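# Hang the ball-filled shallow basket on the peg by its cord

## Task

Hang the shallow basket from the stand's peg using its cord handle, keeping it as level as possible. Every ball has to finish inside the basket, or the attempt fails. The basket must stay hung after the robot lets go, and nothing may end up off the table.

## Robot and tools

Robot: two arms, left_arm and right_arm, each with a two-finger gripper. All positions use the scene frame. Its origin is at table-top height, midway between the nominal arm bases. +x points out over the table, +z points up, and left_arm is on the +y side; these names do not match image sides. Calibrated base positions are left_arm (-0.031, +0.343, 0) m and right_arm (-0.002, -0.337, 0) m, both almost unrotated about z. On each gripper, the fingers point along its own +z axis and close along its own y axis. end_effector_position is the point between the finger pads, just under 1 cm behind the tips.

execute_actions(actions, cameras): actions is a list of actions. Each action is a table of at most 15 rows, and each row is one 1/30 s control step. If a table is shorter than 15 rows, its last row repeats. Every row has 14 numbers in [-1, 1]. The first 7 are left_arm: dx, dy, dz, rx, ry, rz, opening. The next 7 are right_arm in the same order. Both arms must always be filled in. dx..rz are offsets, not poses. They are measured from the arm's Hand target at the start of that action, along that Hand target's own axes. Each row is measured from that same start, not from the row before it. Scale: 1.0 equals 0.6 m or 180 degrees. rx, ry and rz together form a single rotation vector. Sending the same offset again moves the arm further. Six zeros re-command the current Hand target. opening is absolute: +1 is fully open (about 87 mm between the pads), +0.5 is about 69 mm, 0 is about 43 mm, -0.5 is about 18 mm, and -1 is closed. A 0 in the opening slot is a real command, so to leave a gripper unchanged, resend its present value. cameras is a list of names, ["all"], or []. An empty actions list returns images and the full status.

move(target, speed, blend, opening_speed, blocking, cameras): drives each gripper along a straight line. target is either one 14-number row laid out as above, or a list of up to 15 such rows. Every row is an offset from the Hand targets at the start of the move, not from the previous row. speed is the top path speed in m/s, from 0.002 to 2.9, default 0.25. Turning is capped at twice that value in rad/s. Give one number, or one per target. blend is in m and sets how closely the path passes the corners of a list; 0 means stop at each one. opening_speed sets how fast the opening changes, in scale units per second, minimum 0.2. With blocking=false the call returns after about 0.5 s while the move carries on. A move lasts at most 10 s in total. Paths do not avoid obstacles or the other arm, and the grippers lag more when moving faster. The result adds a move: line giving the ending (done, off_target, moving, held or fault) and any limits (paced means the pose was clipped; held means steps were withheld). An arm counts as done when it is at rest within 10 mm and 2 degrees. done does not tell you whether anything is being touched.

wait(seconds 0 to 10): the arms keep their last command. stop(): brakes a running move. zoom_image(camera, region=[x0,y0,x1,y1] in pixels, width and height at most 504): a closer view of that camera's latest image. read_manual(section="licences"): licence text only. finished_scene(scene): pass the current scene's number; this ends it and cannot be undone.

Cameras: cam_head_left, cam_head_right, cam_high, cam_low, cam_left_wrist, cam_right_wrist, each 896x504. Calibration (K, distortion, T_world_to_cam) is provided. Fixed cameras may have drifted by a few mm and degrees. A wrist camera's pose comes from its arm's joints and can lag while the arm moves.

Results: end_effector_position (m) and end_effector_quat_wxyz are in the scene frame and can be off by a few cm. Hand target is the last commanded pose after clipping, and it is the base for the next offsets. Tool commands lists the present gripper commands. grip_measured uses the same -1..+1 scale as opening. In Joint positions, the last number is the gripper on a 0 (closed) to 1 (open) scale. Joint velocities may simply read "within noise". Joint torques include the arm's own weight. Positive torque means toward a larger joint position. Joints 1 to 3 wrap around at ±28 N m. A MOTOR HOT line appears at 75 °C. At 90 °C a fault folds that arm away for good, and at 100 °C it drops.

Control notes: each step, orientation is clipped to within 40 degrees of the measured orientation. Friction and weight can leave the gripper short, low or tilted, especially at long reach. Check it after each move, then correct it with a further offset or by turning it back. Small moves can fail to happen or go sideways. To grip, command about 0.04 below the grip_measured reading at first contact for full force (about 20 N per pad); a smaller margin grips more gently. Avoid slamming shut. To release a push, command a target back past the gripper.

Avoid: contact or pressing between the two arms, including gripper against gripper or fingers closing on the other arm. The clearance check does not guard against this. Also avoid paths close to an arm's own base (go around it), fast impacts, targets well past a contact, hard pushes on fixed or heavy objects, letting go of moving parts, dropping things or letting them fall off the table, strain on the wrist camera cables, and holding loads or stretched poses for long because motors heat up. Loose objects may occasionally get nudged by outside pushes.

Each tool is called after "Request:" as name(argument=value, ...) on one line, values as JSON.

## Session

Request:
execute_actions(actions=[])

Scene clock: 0.00 s.
left_arm: end_effector_position=(+0.3336, +0.3137, +0.0521) grip_measured=+0.976 end_effector_quat_wxyz=(+0.605, +0.024, +0.795, -0.040) | right_arm: end_effector_position=(+0.3666, -0.3626, +0.0739) grip_measured=+1.000 end_effector_quat_wxyz=(+0.653, +0.063, +0.753, -0.039)
Joint positions: left_arm=[-0.027 1.535 0.244 1.022 0.031 -0.027 0.988] | right_arm=[-0.03 1.564 0.207 1.212 0.126 0.041 1]
Joint velocities: within noise
Joint torques (N m): no reading
Heat: left arm: 31 °C; right arm: 29 °C.
Hand target: left_arm +0.3381, +0.3134, +0.0604; +0.615, +0.024, +0.787, -0.040 | right_arm +0.3680, -0.3626, +0.0762; +0.656, +0.063, +0.751, -0.039
Tool commands: left_gripper/opening=+1.0 right_gripper/opening=+1.0
camera_calibration:
cam_left_wrist: T_world_to_cam=[[-0.109693, -0.992724, 0.0496612, 0.342334], [-0.905816, 0.0792696, -0.41619, 0.319207], [0.409226, -0.090637, -0.90792, 0.0817278], [0, 0, 0, 1]] pos_world=[0.293249, 0.321947, 0.190052]
cam_right_wrist: T_world_to_cam=[[-0.144276, -0.989523, -0.00542051, -0.309536], [-0.831293, 0.124173, -0.541787, 0.413992], [0.536784, -0.0736609, -0.840498, -0.0157291], [0, 0, 0, 1]] pos_world=[0.307933, -0.358858, 0.209398]

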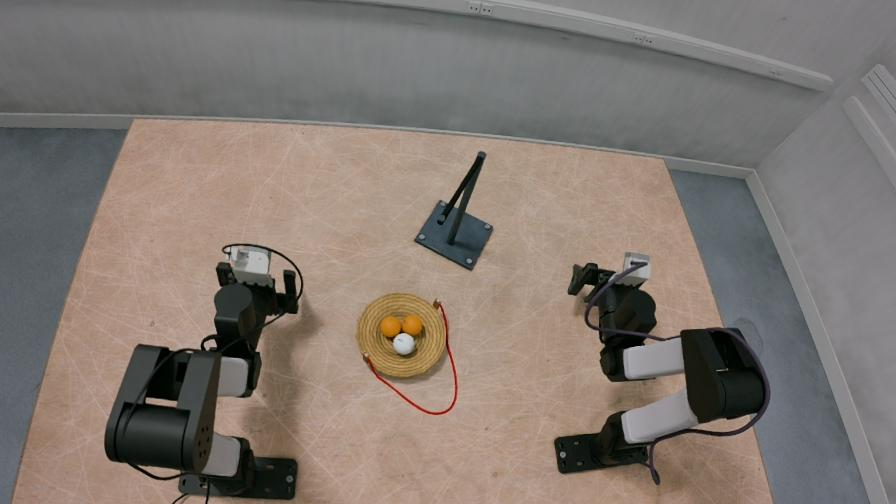

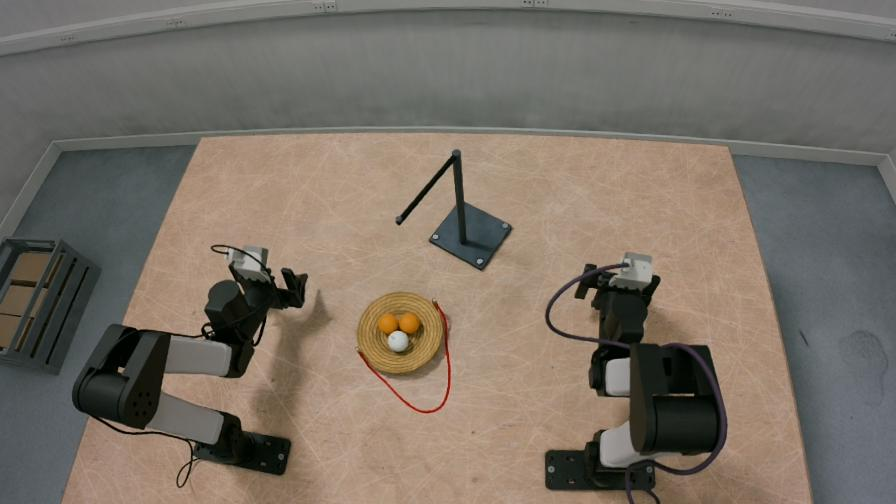

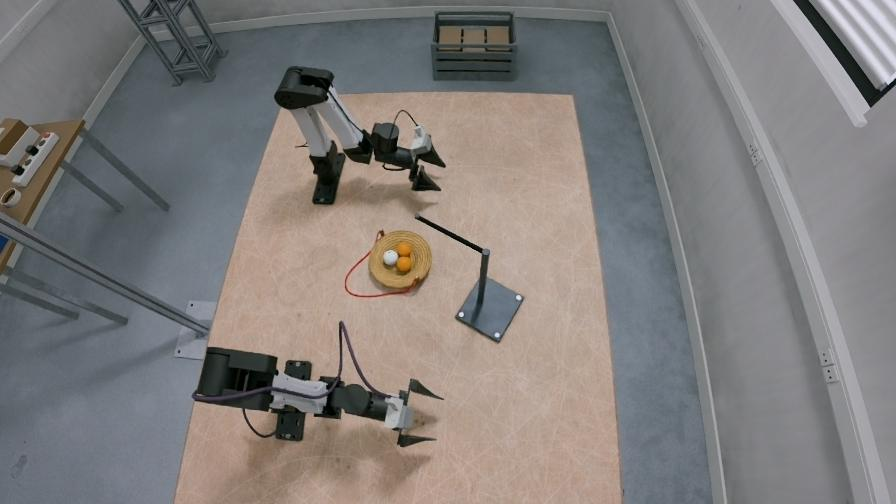

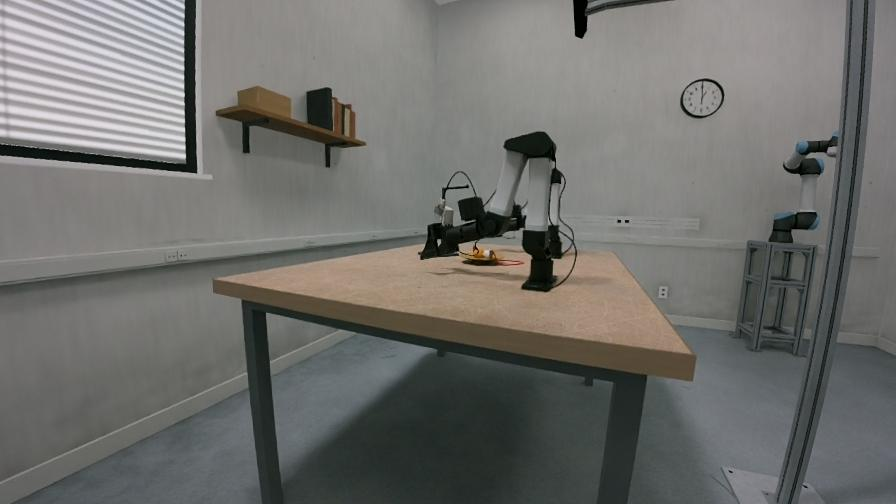

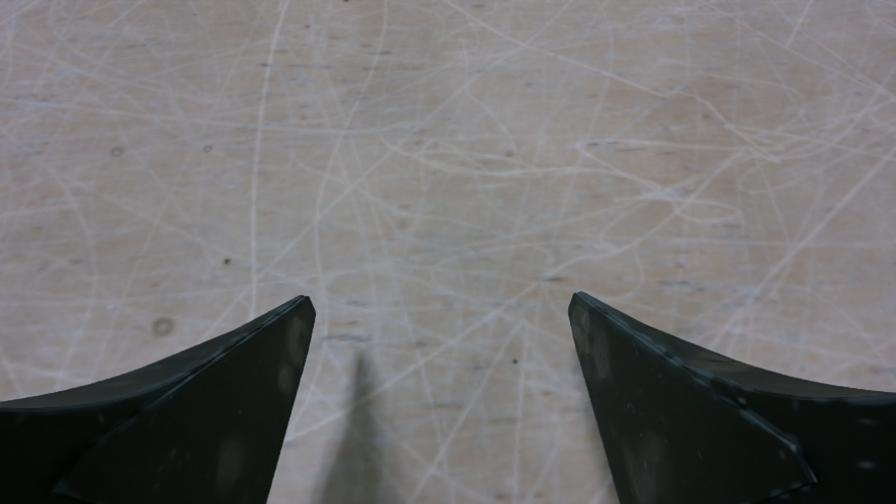

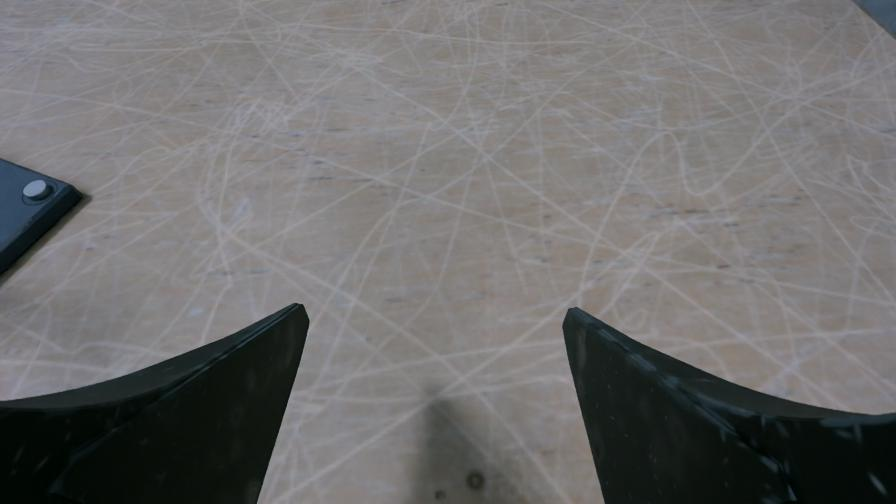

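Request:
zoom_image(camera="cam_head_left", region=[420, 140, 500, 240])

Request:
zoom_image(camera="cam_head_right", region=[385, 140, 485, 240])

Request:
zoom_image(camera="cam_head_left", region=[345, 285, 475, 425])

Request:
zoom_image(camera="cam_head_right", region=[345, 285, 475, 425])

Request:
zoom_image(camera="cam_high", region=[330, 200, 530, 350])

Request:
zoom_image(camera="cam_low", region=[400, 160, 540, 280])

Scaled by 5.040 from the camera's 896x504 image, which has a finer 1280x720 frame.

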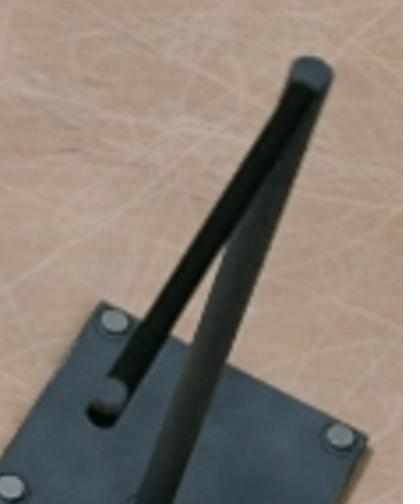

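Scaled by 5.040 from the camera's 896x504 image, which has a finer 1280x720 frame.

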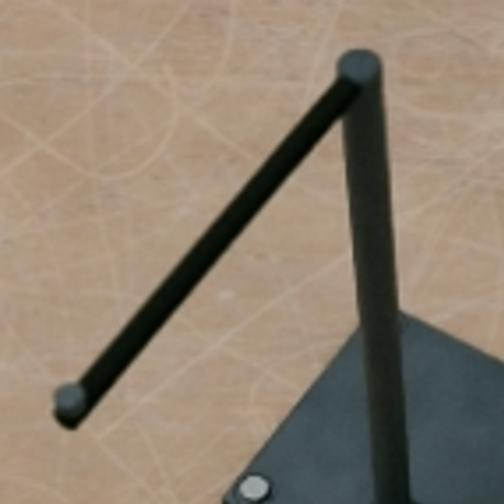

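Scaled by 3.600 from the camera's 896x504 image, which has a finer 1280x720 frame.

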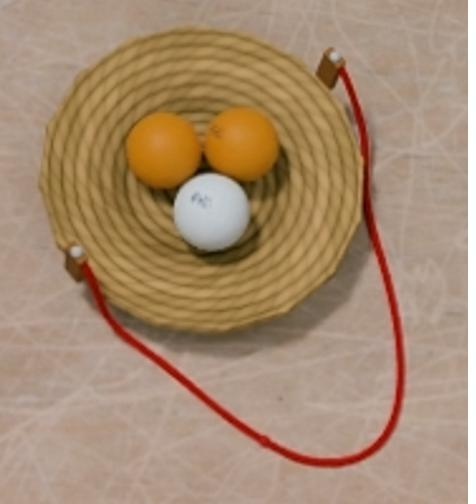

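Scaled by 3.600 from the camera's 896x504 image, which has a finer 1280x720 frame.

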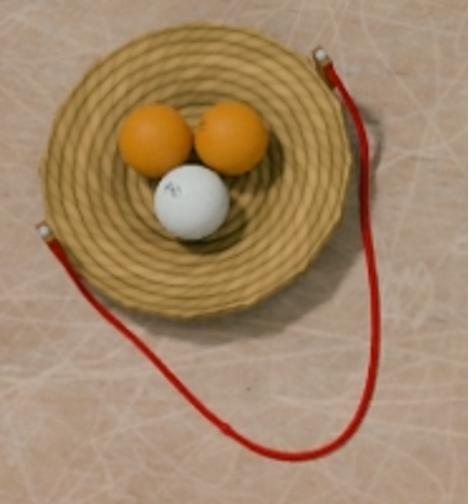

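Scaled by 2.520 from the camera's 896x504 image, which has a finer 1280x720 frame.

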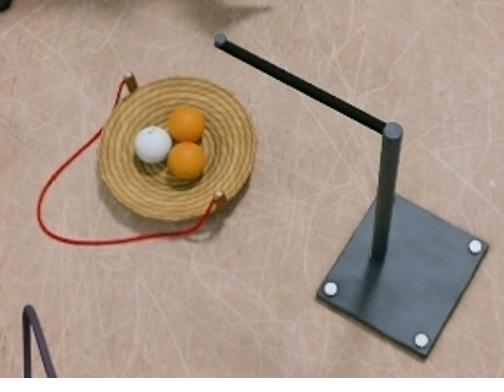

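Scaled by 3.600 from the camera's 896x504 image, which has a finer 1280x720 frame.

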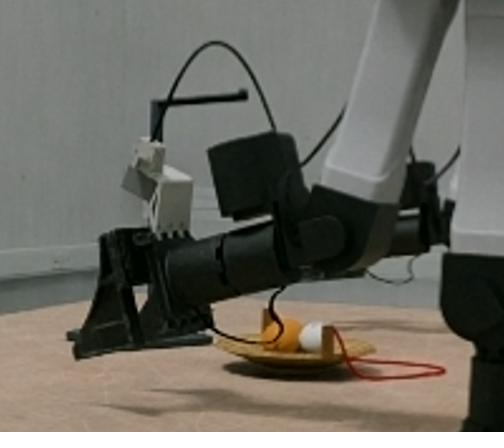

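Request:
move(target=[[0, 0, 0, 0, 0, 0, 1, -0.1748, 0.2186, -0.2054, -0.2265, 0.2752, -0.1613, 0.2], [0, 0, 0, 0, 0, 0, 1, -0.1399, 0.3873, -0.4297, -0.4555, 0.2573, -0.3885, 0.2], [0, 0, 0, 0, 0, 0, 1, -0.0029, 0.4816, -0.5529, -0.6568, 0.1192, -0.5826, 0.2]], speed=0.35, blend=[0.05, 0.05, 0], cameras=["cam_right_wrist", "cam_head_left", "cam_head_right"])

Scene clock: 237.03 s.
left_arm: end_effector_position=(+0.3336, +0.3137, +0.0521) grip_measured=+0.976 end_effector_quat_wxyz=(+0.605, +0.024, +0.795, -0.040) | right_arm: end_effector_position=(+0.0879, -0.0324, +0.1385) grip_measured=+0.200 end_effector_quat_wxyz=(-0.047, +0.946, -0.298, -0.119)
Joint positions: left_arm=[-0.027 1.535 0.244 1.022 0.031 -0.027 0.988] | right_arm=[1.26 1.7 1.527 -1.301 -0.238 -1.245 0.6]
Joint torques (N m): left_arm=[-0.16 -5.27 5.03 1.78 0.09 -0.27] | right_arm=[0.4 -4.52 4.68 0.51 -0.25 -0.12]
Heat: left arm: 39 °C; right arm: 34 °C.
Hand target: left_arm +0.3381, +0.3134, +0.0604; +0.615, +0.024, +0.787, -0.040 | right_arm +0.0848, -0.0303, +0.1303; -0.038, +0.948, -0.290, -0.125
Off the commanded pose: left_arm 0.009 m, 2 deg | right_arm 0.009 m, 2 deg.
move: done
camera_calibration:
cam_right_wrist: T_world_to_cam=[[0.560561, 0.827773, 0.0237058, -0.0297922], [0.676316, -0.47414, 0.563728, -0.12866], [0.477879, -0.299971, -0.825621, 0.208338], [0, 0, 0, 1]] pos_world=[0.00415481, 0.0261539, 0.245243]
Images, in order (width x height): cam_head_left 896x504, cam_head_right 896x504, cam_right_wrist 896x504.

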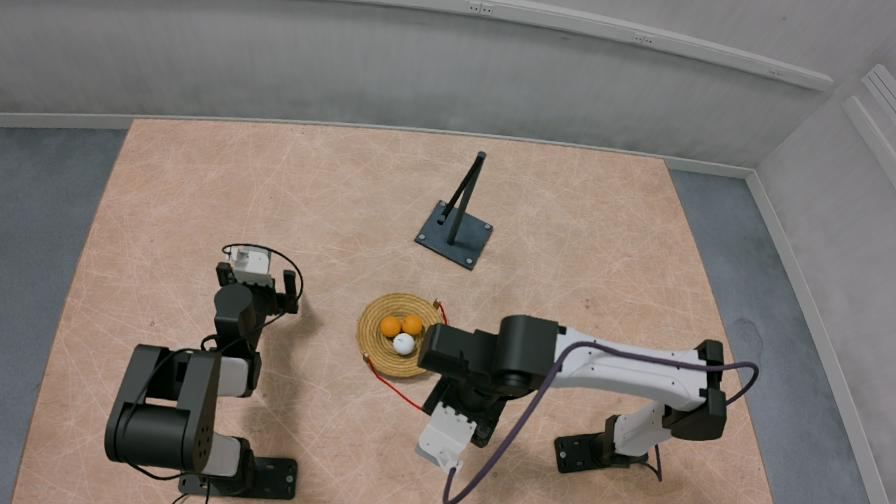

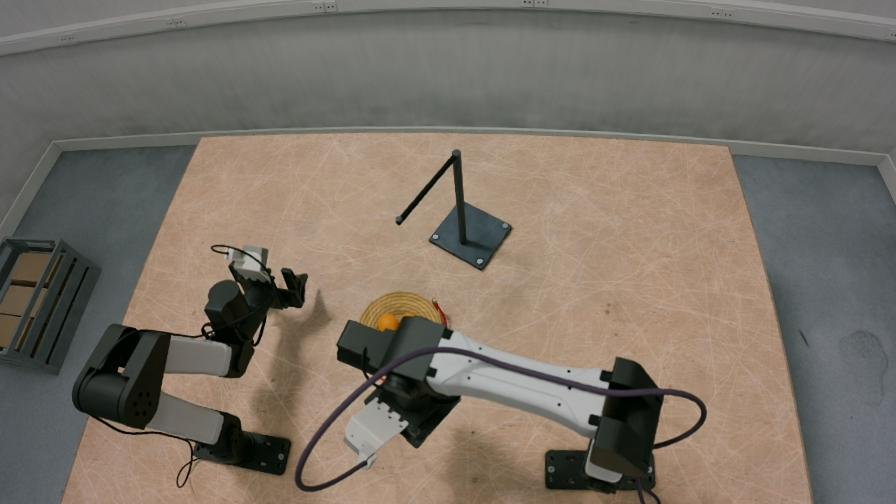

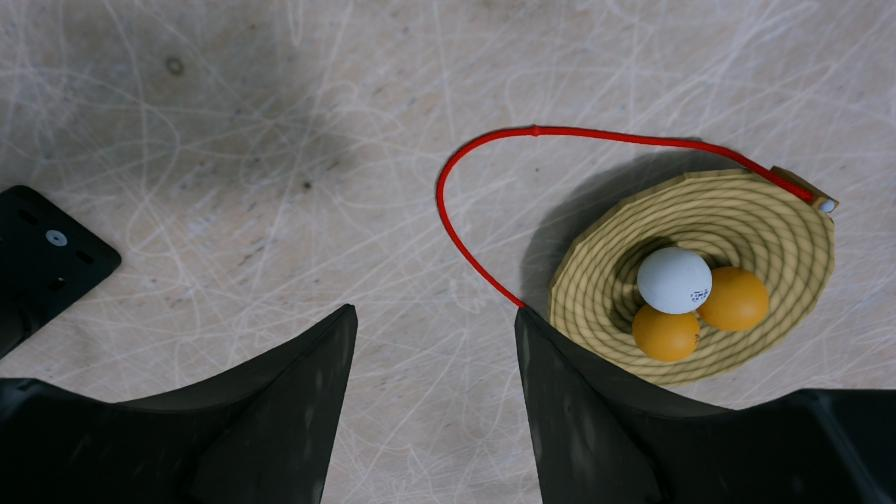

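Request:
zoom_image(camera="cam_right_wrist", region=[410, 100, 630, 320])

Scaled by 2.291 from the camera's 896x504 image, which has a finer 1280x720 frame.

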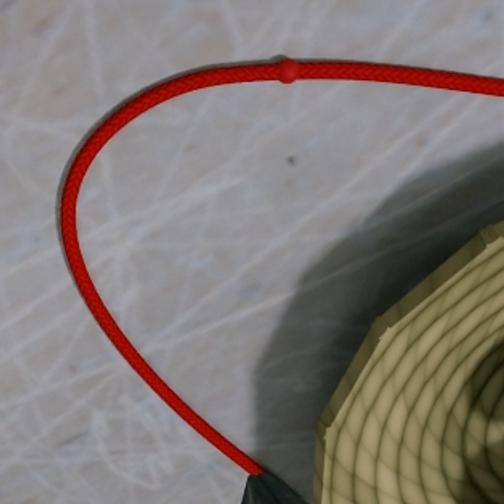

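Request:
move(target=[0, 0, 0, 0, 0, 0, 1, 0.0609, -0.0073, 0.1188, 0.0144, 0, 0.0537, 0.0], speed=0.15, cameras=["cam_right_wrist"])

Request:
zoom_image(camera="cam_right_wrist", region=[340, 180, 580, 400])

Scene clock: 288.77 s.
left_arm: end_effector_position=(+0.3336, +0.3137, +0.0521) grip_measured=+0.976 end_effector_quat_wxyz=(+0.605, +0.024, +0.795, -0.040) | right_arm: end_effector_position=(+0.1005, -0.0334, +0.0598) grip_measured=+0.000 end_effector_quat_wxyz=(-0.057, +0.923, -0.361, -0.121)
Joint positions: left_arm=[-0.027 1.535 0.244 1.022 0.031 -0.027 0.988] | right_arm=[1.217 1.724 1.24 -0.961 -0.238 -1.148 0.5]
Joint torques (N m): left_arm=[-0.18 -5.2 5.11 1.79 0.09 -0.27] | right_arm=[-0.55 -4.85 4.48 0.57 -0.13 0.2]
Heat: left arm: 40 °C; right arm: 31 °C.
Hand target: left_arm +0.3381, +0.3134, +0.0604; +0.615, +0.024, +0.787, -0.040 | right_arm +0.1011, -0.0361, +0.0520; -0.048, +0.919, -0.371, -0.122
Off the commanded pose: left_arm 0.009 m, 2 deg | right_arm 0.008 m, 2 deg.
move: done
camera_calibration:
cam_right_wrist: T_world_to_cam=[[0.668597, 0.743221, 0.0245268, -0.047889], [0.609984, -0.567005, 0.553556, -0.0892231], [0.425321, -0.355145, -0.83245, 0.140887], [0, 0, 0, 1]] pos_world=[0.026521, 0.0350374, 0.167846]
Images, in order (width x height): cam_right_wrist 896x504.

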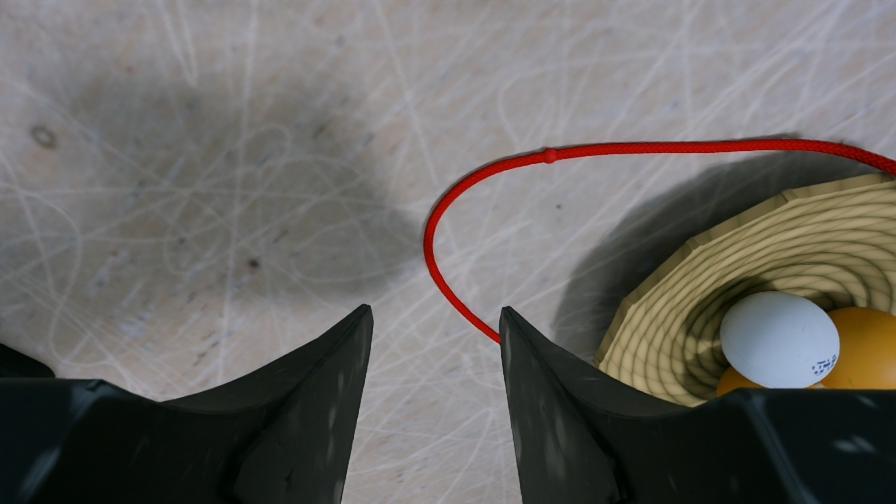

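Scaled by 2.100 from the camera's 896x504 image, which has a finer 1280x720 frame.

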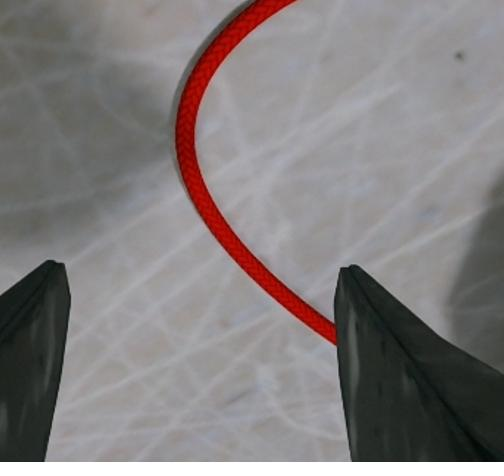

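Request:
move(target=[0, 0, 0, 0, 0, 0, 1, 0.0214, 0.0038, 0.046, 0, 0, 0, -0.2], speed=0.08, cameras=["cam_right_wrist"])

Request:
zoom_image(camera="cam_right_wrist", region=[340, 180, 580, 400])

Scene clock: 321.70 s.
left_arm: end_effector_position=(+0.3336, +0.3137, +0.0521) grip_measured=+0.976 end_effector_quat_wxyz=(+0.605, +0.024, +0.795, -0.040) | right_arm: end_effector_position=(+0.1024, -0.0381, +0.0305) grip_measured=-0.200 end_effector_quat_wxyz=(-0.058, +0.921, -0.366, -0.121)
Joint positions: left_arm=[-0.027 1.535 0.244 1.022 0.031 -0.027 0.988] | right_arm=[1.206 1.744 1.141 -0.843 -0.238 -1.148 0.4]
Joint torques (N m): left_arm=[-0.2 -5.22 5.08 1.79 0.08 -0.28] | right_arm=[-0.75 -4.63 4.41 0.57 -0.15 0.02]
Heat: left arm: 40 °C; right arm: 31 °C.
Hand target: left_arm +0.3381, +0.3134, +0.0604; +0.615, +0.024, +0.787, -0.040 | right_arm +0.1032, -0.0414, +0.0221; -0.049, +0.919, -0.371, -0.122
Off the commanded pose: left_arm 0.009 m, 2 deg | right_arm 0.009 m, 1 deg.
move: done
camera_calibration:
cam_right_wrist: T_world_to_cam=[[0.67649, 0.736054, 0.024215, -0.0459736], [0.603975, -0.573313, 0.553648, -0.0763906], [0.421398, -0.359912, -0.832398, 0.114175], [0, 0, 0, 1]] pos_world=[0.0291257, 0.0311362, 0.138446]
Images, in order (width x height): cam_right_wrist 896x504.

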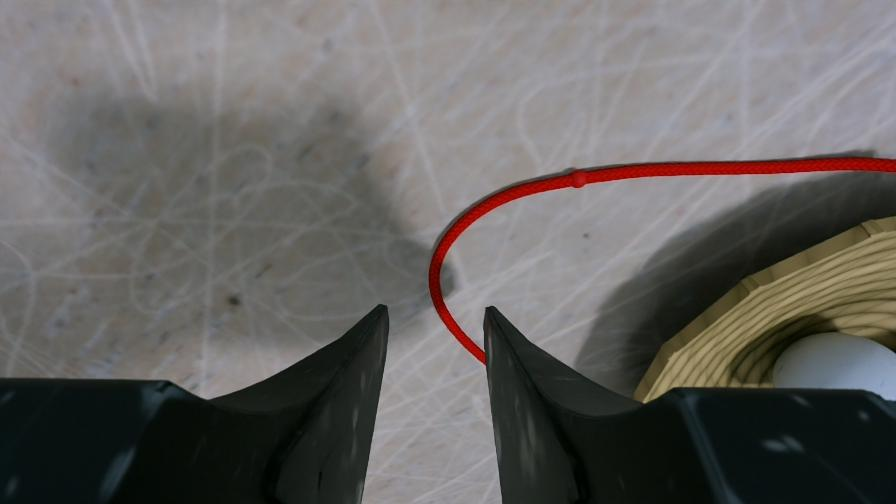

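Scaled by 2.100 from the camera's 896x504 image, which has a finer 1280x720 frame.

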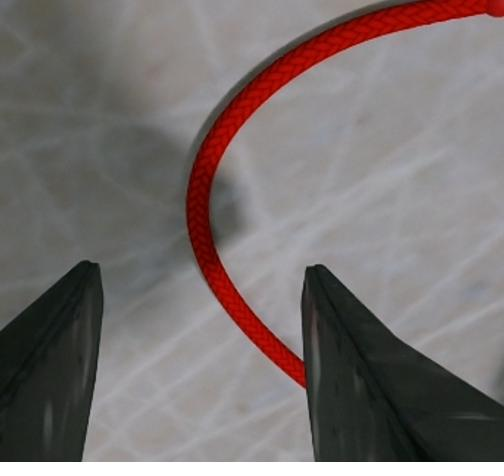

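Request:
move(target=[0, 0, 0, 0, 0, 0, 1, 0.0086, 0.0004, 0.0287, 0, 0, 0, -0.2], speed=0.04, cameras=["cam_right_wrist"])

Request:
zoom_image(camera="cam_right_wrist", region=[340, 180, 580, 400])

Scene clock: 342.33 s.
left_arm: end_effector_position=(+0.3336, +0.3137, +0.0521) grip_measured=+0.976 end_effector_quat_wxyz=(+0.605, +0.024, +0.795, -0.040) | right_arm: end_effector_position=(+0.1026, -0.0378, +0.0130) grip_measured=-0.200 end_effector_quat_wxyz=(-0.059, +0.921, -0.366, -0.121)
Joint positions: left_arm=[-0.027 1.535 0.244 1.022 0.031 -0.027 0.988] | right_arm=[1.206 1.77 1.098 -0.772 -0.238 -1.148 0.4]
Joint torques (N m): left_arm=[-0.28 -5.29 5.16 1.79 0.08 -0.25] | right_arm=[-0.88 -4.64 4.16 0.58 -0.15 0]
Heat: left arm: 40 °C; right arm: 32 °C.
Hand target: left_arm +0.3381, +0.3134, +0.0604; +0.615, +0.024, +0.787, -0.040 | right_arm +0.1034, -0.0419, +0.0041; -0.049, +0.919, -0.371, -0.122
Off the commanded pose: left_arm 0.009 m, 2 deg | right_arm 0.010 m, 1 deg.
move: done
camera_calibration:
cam_right_wrist: T_world_to_cam=[[0.67649, 0.736006, 0.0256165, -0.0459346], [0.603667, -0.574105, 0.553164, -0.0666111], [0.421839, -0.358746, -0.832679, 0.0997058], [0, 0, 0, 1]] pos_world=[0.0292254, 0.0313354, 0.121046]
Images, in order (width x height): cam_right_wrist 896x504.

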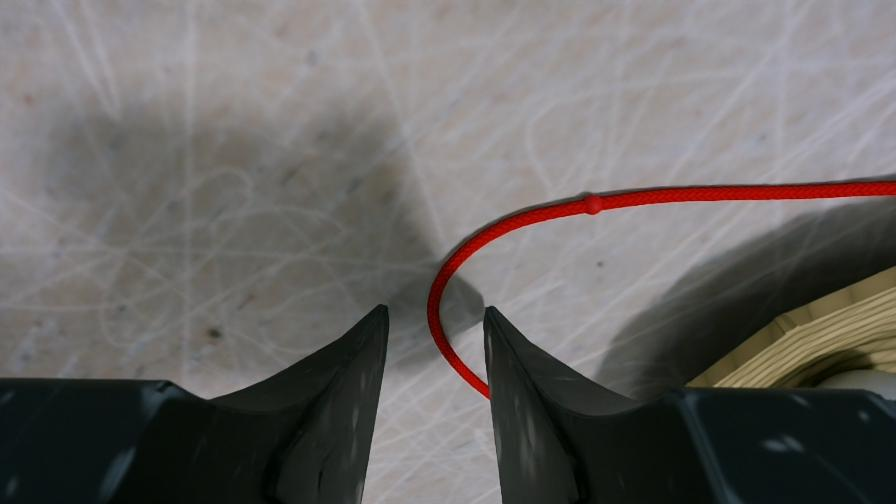

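Scaled by 2.100 from the camera's 896x504 image, which has a finer 1280x720 frame.

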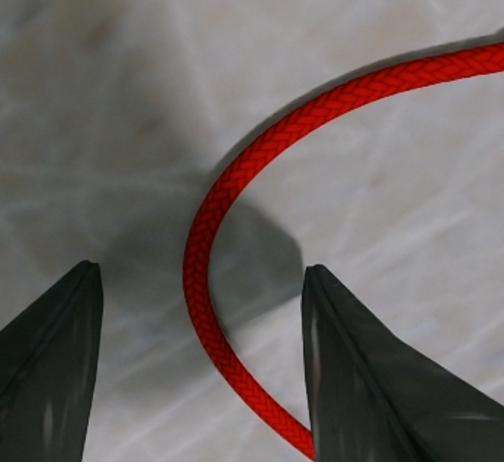

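Request:
move(target=[0, 0, 0, 0, 0, 0, 1, 0.0026, 0.0, 0.0097, 0, 0, 0, -0.2], speed=0.03, cameras=["cam_right_wrist"])

Request:
zoom_image(camera="cam_right_wrist", region=[340, 180, 580, 400])

Scene clock: 350.13 s.
left_arm: end_effector_position=(+0.3336, +0.3137, +0.0521) grip_measured=+0.976 end_effector_quat_wxyz=(+0.605, +0.024, +0.795, -0.040) | right_arm: end_effector_position=(+0.1028, -0.0372, +0.0107) grip_measured=-0.200 end_effector_quat_wxyz=(-0.061, +0.921, -0.366, -0.121)
Joint positions: left_arm=[-0.027 1.535 0.244 1.022 0.031 -0.027 0.988] | right_arm=[1.206 1.772 1.09 -0.758 -0.238 -1.148 0.4]
Joint torques (N m): left_arm=[-0.17 -5.31 5.11 1.79 0.06 -0.28] | right_arm=[-0.84 -4.07 3.73 0.68 -0.15 0.01]
Heat: left arm: 40 °C; right arm: 32 °C.
Hand target: left_arm +0.3381, +0.3134, +0.0604; +0.615, +0.024, +0.787, -0.040 | right_arm +0.1034, -0.0418, -0.0019; -0.049, +0.919, -0.371, -0.122
Off the commanded pose: left_arm 0.009 m, 2 deg | right_arm 0.013 m, 2 deg.
move: off_target (right_arm)
camera_calibration:
cam_right_wrist: T_world_to_cam=[[0.676409, 0.735936, 0.0294717, -0.0465446], [0.602915, -0.576243, 0.551758, -0.0650849], [0.423042, -0.355445, -0.833483, 0.0978609], [0, 0, 0, 1]] pos_world=[0.0293246, 0.0315333, 0.118848]
Images, in order (width x height): cam_right_wrist 896x504.

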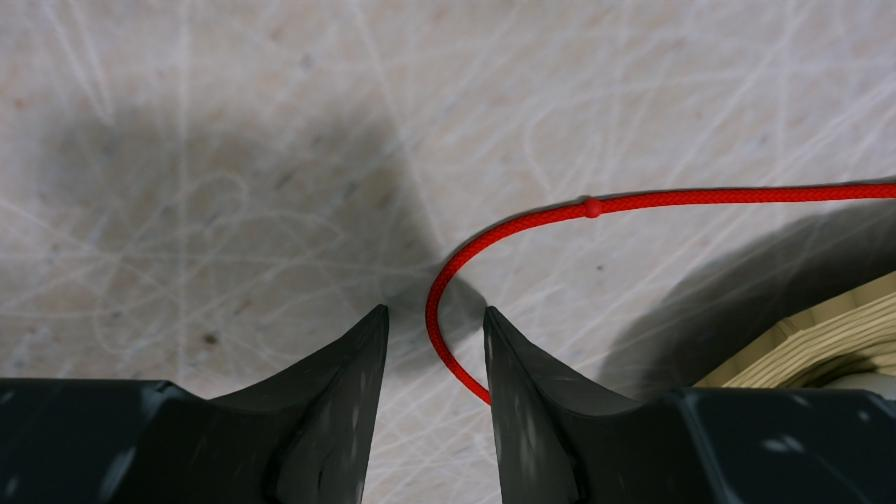

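Scaled by 2.100 from the camera's 896x504 image, which has a finer 1280x720 frame.

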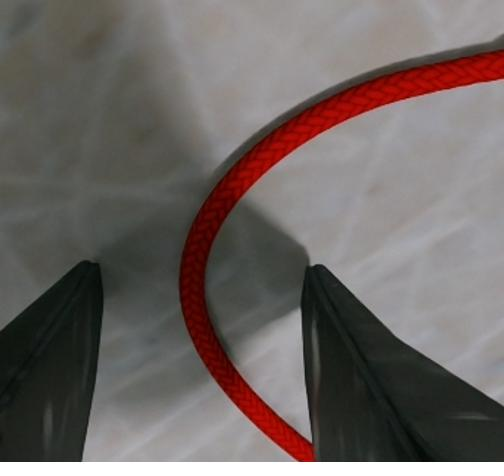

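Request:
move(target=[0, 0, 0, 0, 0, 0, 1, 0, 0, 0, 0, 0, 0, -1], speed=0.03, opening_speed=0.7, cameras=["cam_right_wrist"])

Request:
zoom_image(camera="cam_right_wrist", region=[340, 180, 580, 400])

Scene clock: 394.90 s.
left_arm: end_effector_position=(+0.3336, +0.3137, +0.0521) grip_measured=+0.976 end_effector_quat_wxyz=(+0.605, +0.024, +0.795, -0.040) | right_arm: end_effector_position=(+0.1031, -0.0365, +0.0105) grip_measured=-0.904 end_effector_quat_wxyz=(-0.062, +0.921, -0.366, -0.121)
Joint positions: left_arm=[-0.027 1.535 0.244 1.022 0.031 -0.027 0.988] | right_arm=[1.206 1.773 1.09 -0.754 -0.238 -1.148 0.048]
Joint torques (N m): left_arm=[-0.34 -5.29 5.12 1.79 0.1 -0.25] | right_arm=[-0.81 -4.14 3.74 0.65 -0.13 0.01]
Heat: left arm: 41 °C; right arm: 31 °C.
Hand target: left_arm +0.3381, +0.3134, +0.0604; +0.615, +0.024, +0.787, -0.040 | right_arm +0.1035, -0.0418, -0.0019; -0.049, +0.919, -0.371, -0.121
Off the commanded pose: left_arm 0.009 m, 2 deg | right_arm 0.014 m, 2 deg.
move: off_target (right_arm)
camera_calibration:
cam_right_wrist: T_world_to_cam=[[0.676402, 0.735841, 0.031907, -0.0471915], [0.602374, -0.577605, 0.550925, -0.0647573], [0.423823, -0.353427, -0.833945, 0.0979289], [0, 0, 0, 1]] pos_world=[0.0294241, 0.031932, 0.118849]
Images, in order (width x height): cam_right_wrist 896x504.

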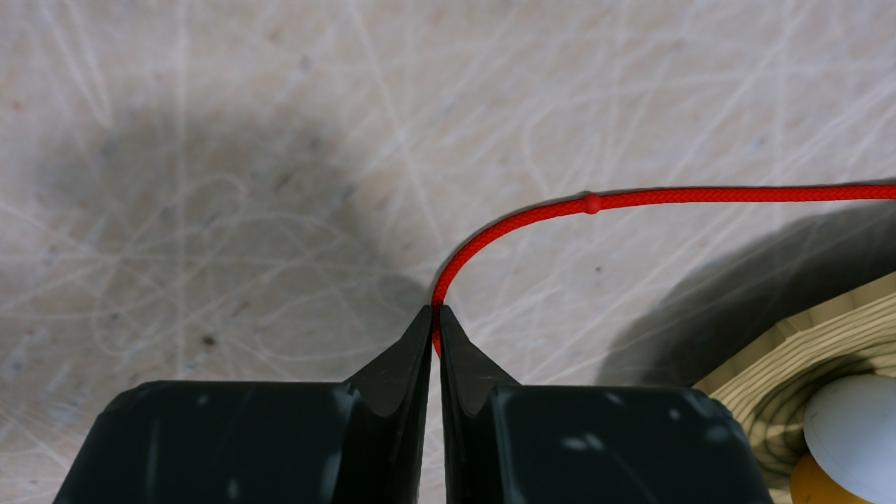

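Scaled by 2.100 from the camera's 896x504 image, which has a finer 1280x720 frame.

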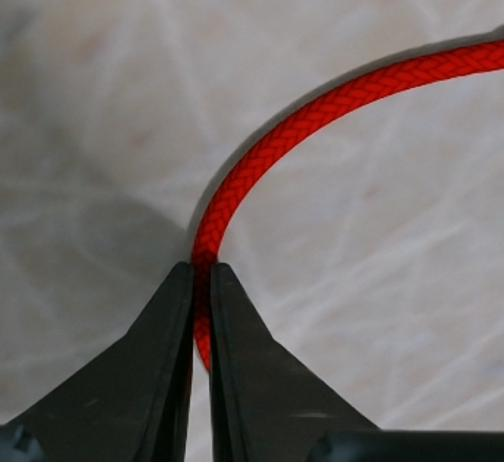

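Request:
move(target=[[0, 0, 0, 0, 0, 0, 1, -0.028, 0, -0.1046, 0, 0, 0, -1], [0, 0, 0, 0, 0, 0, 1, -0.0465, -0.1391, -0.2496, 0.0377, -0.1104, 0.081, -1], [0, 0, 0, 0, 0, 0, 1, -0.0405, -0.2739, -0.3375, 0.1007, -0.2166, 0.1439, -1]], speed=[0.08, 0.14, 0.14], blend=[0.02, 0.03, 0], cameras=["all"])

Scene clock: 452.60 s.
left_arm: end_effector_position=(+0.3336, +0.3137, +0.0521) grip_measured=+0.976 end_effector_quat_wxyz=(+0.605, +0.024, +0.795, -0.040) | right_arm: end_effector_position=(+0.2330, +0.0507, +0.1984) grip_measured=-0.904 end_effector_quat_wxyz=(-0.277, +0.709, -0.539, -0.360)
Joint positions: left_arm=[-0.027 1.535 0.244 1.022 0.031 -0.027 0.988] | right_arm=[0.786 1.83 1.698 -0.824 -0.769 -0.784 0.048]
Joint torques (N m): left_arm=[-0.21 -5.24 5.11 1.75 0.09 -0.28] | right_arm=[-0.58 -5.68 8.05 1.23 -0.41 0.18]
Heat: left arm: 41 °C; right arm: 31 °C.
Hand target: left_arm +0.3381, +0.3134, +0.0604; +0.615, +0.024, +0.787, -0.040 | right_arm +0.2386, +0.0563, +0.1998; -0.280, +0.704, -0.540, -0.367
Off the commanded pose: left_arm 0.009 m, 2 deg | right_arm 0.008 m, 1 deg.
move: done
camera_calibration:
cam_left_wrist: T_world_to_cam=[[-0.109693, -0.992724, 0.0496612, 0.342334], [-0.905816, 0.0792696, -0.41619, 0.319207], [0.409226, -0.090637, -0.90792, 0.0817278], [0, 0, 0, 1]] pos_world=[0.293249, 0.321947, 0.190052]
cam_right_wrist: T_world_to_cam=[[0.961787, 0.2731, 0.019548, -0.245858], [0.273748, -0.957783, -0.0878317, 0.0263432], [-0.0052641, 0.0898266, -0.995944, 0.339912], [0, 0, 0, 1]] pos_world=[0.231041, 0.0618418, 0.345653]

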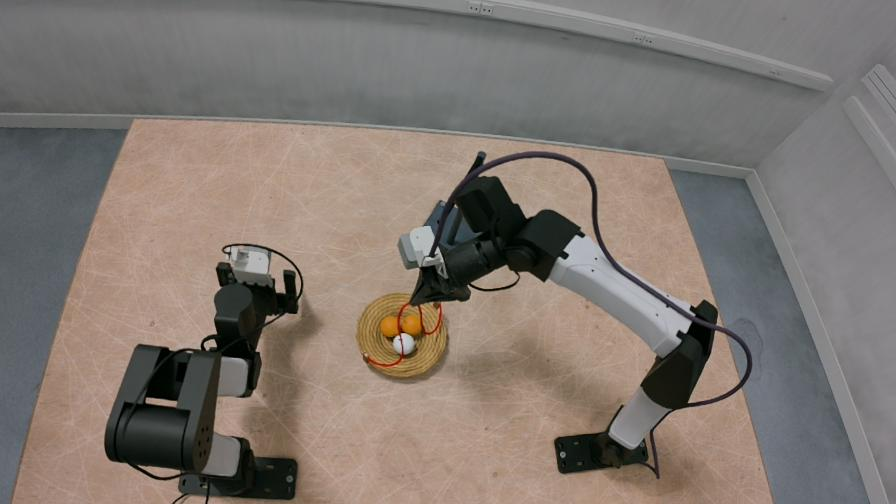

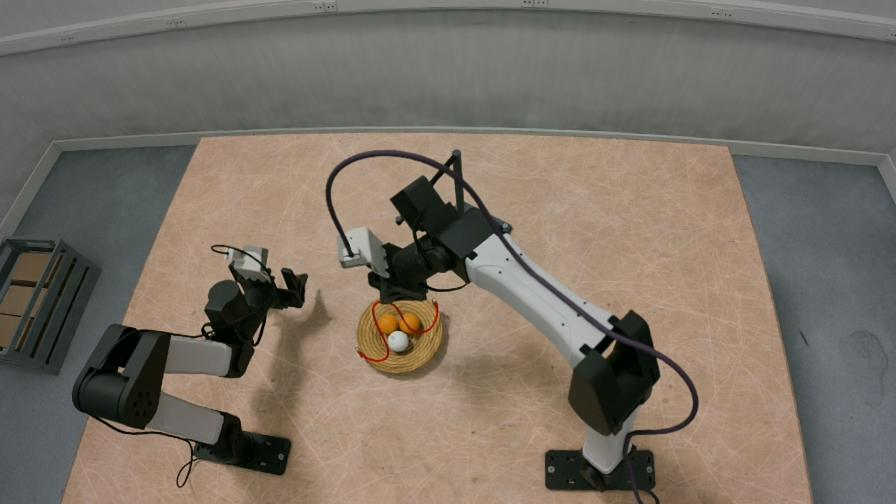

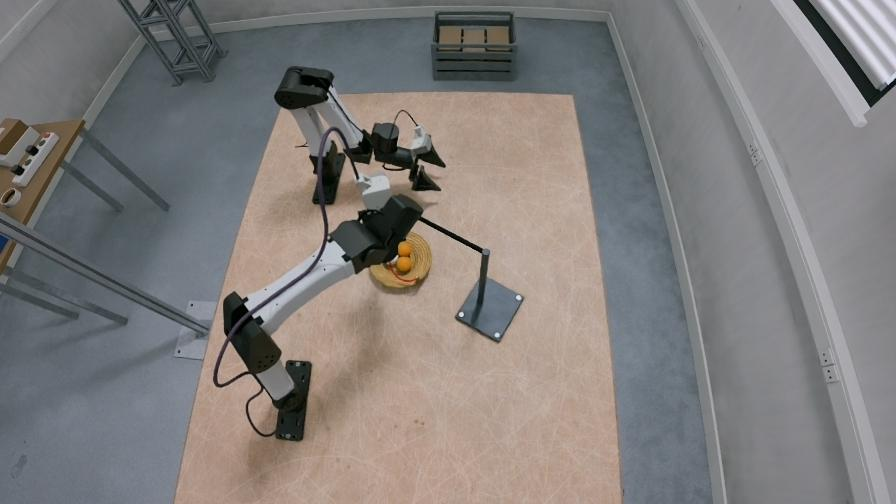

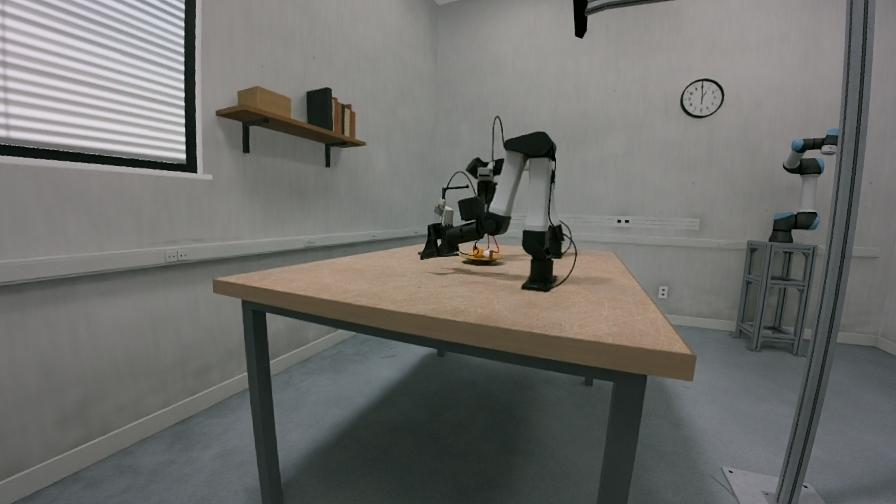

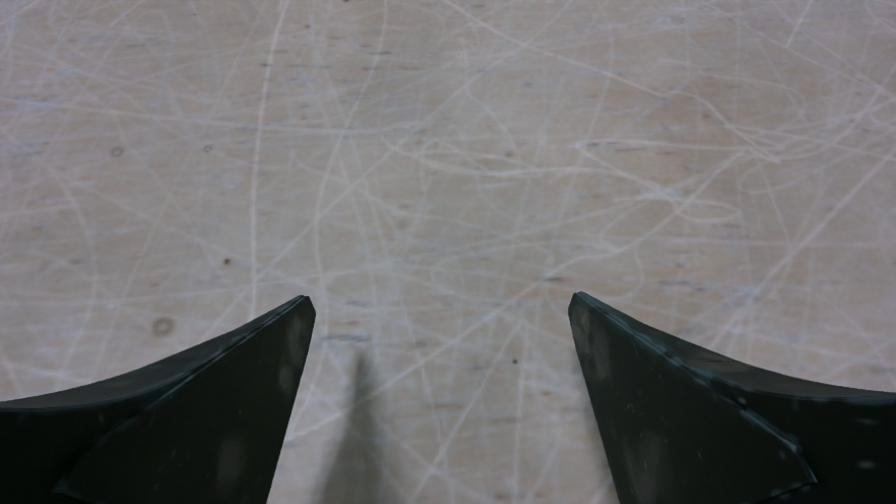

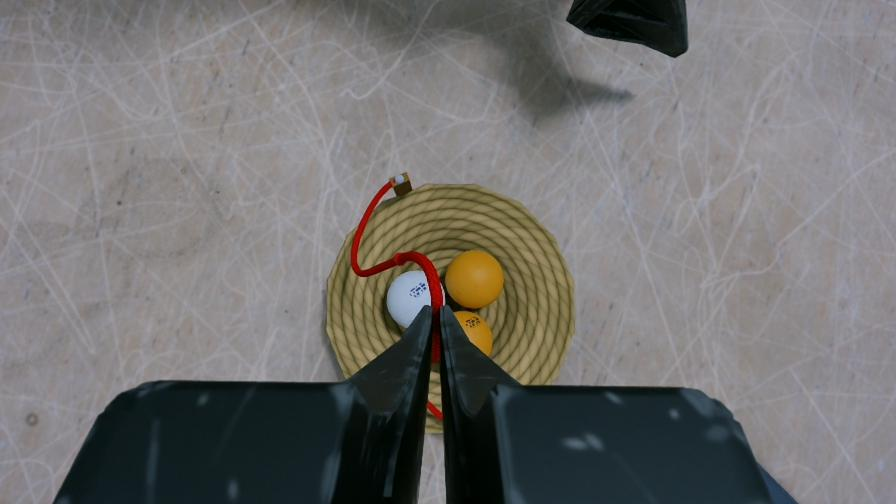

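Request:
move(target=[[0, 0, 0, 0, 0, 0, 1, -0.0841, -0.0165, -0.0489, 0, 0, 0, -1], [0, 0, 0, 0, 0, 0, 1, -0.1579, -0.0165, -0.1006, 0, -0.0278, 0, -1]], speed=[0.08, 0.025], blend=[0.01, 0], cameras=["cam_right_wrist", "cam_head_left", "cam_head_right", "cam_low"])

Request:
zoom_image(camera="cam_low", region=[420, 150, 540, 280])

Scene clock: 490.50 s.
left_arm: end_effector_position=(+0.3336, +0.3137, +0.0521) grip_measured=+0.976 end_effector_quat_wxyz=(+0.605, +0.024, +0.795, -0.040) | right_arm: end_effector_position=(+0.2437, +0.0601, +0.3073) grip_measured=-0.904 end_effector_quat_wxyz=(-0.300, +0.692, -0.530, -0.387)
Joint positions: left_arm=[-0.027 1.535 0.244 1.022 0.031 -0.027 0.988] | right_arm=[0.761 2.009 2.353 -1.231 -0.835 -0.744 0.048]
Joint torques (N m): left_arm=[-0.2 -5.24 5.04 1.8 0.11 -0.25] | right_arm=[-0.7 -6.45 7.83 1.34 -0.5 0.17]
Heat: left arm: 42 °C; right arm: 37 °C.
Hand target: left_arm +0.3381, +0.3134, +0.0604; +0.615, +0.024, +0.787, -0.040 | right_arm +0.2470, +0.0637, +0.3121; -0.304, +0.687, -0.527, -0.397
Off the commanded pose: left_arm 0.009 m, 2 deg | right_arm 0.007 m, 1 deg.
move: done
camera_calibration:
cam_right_wrist: T_world_to_cam=[[0.964148, 0.264553, 0.020722, -0.261298], [0.264206, -0.949729, -0.167958, 0.0684474], [-0.0247534, 0.167411, -0.985576, 0.44464], [0, 0, 0, 1]] pos_world=[0.244852, 0.059696, 0.455137]
Images, in order (width x height): cam_head_left 896x504, cam_head_right 896x504, cam_low 896x504, cam_right_wrist 896x504.

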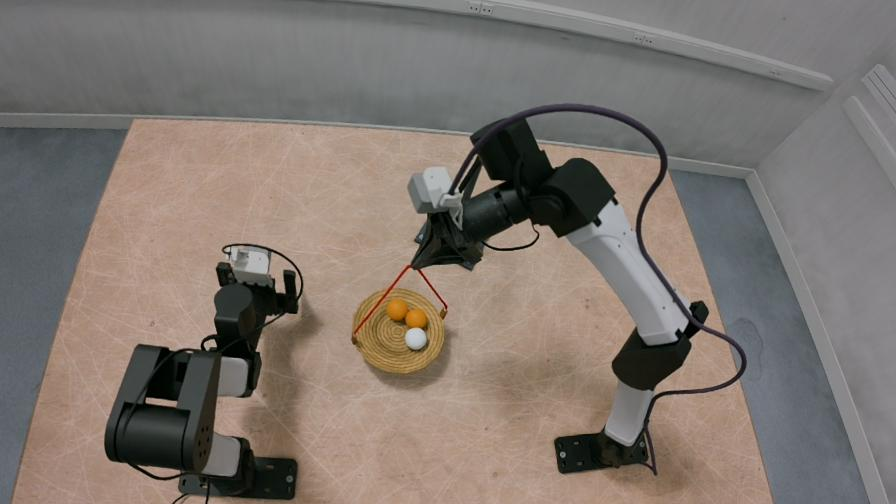

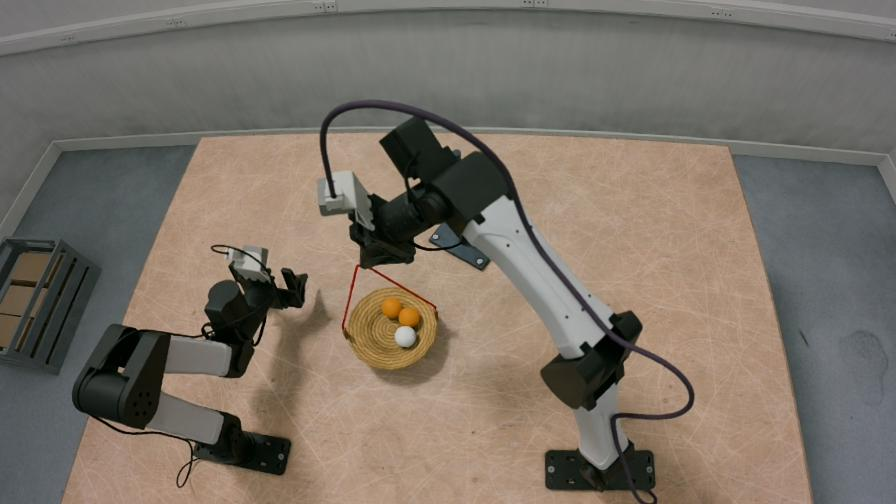

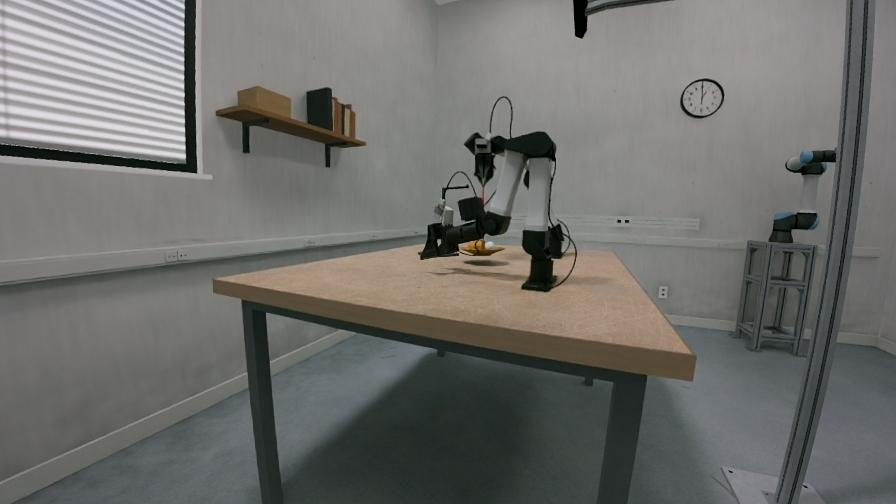

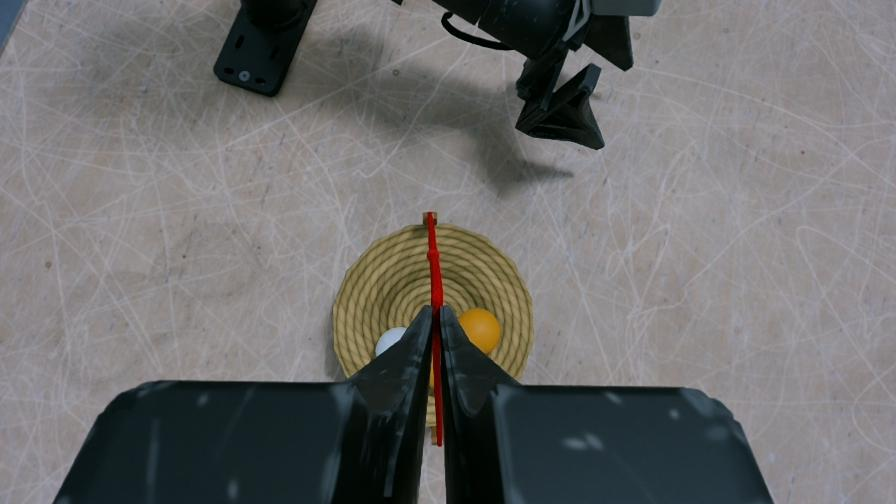

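Scaled by 3.877 from the camera's 896x504 image, which has a finer 1280x720 frame.

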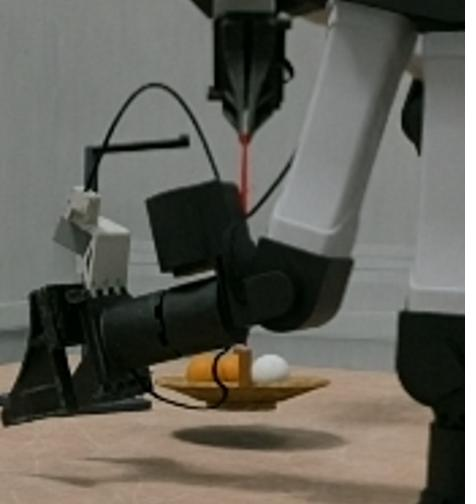

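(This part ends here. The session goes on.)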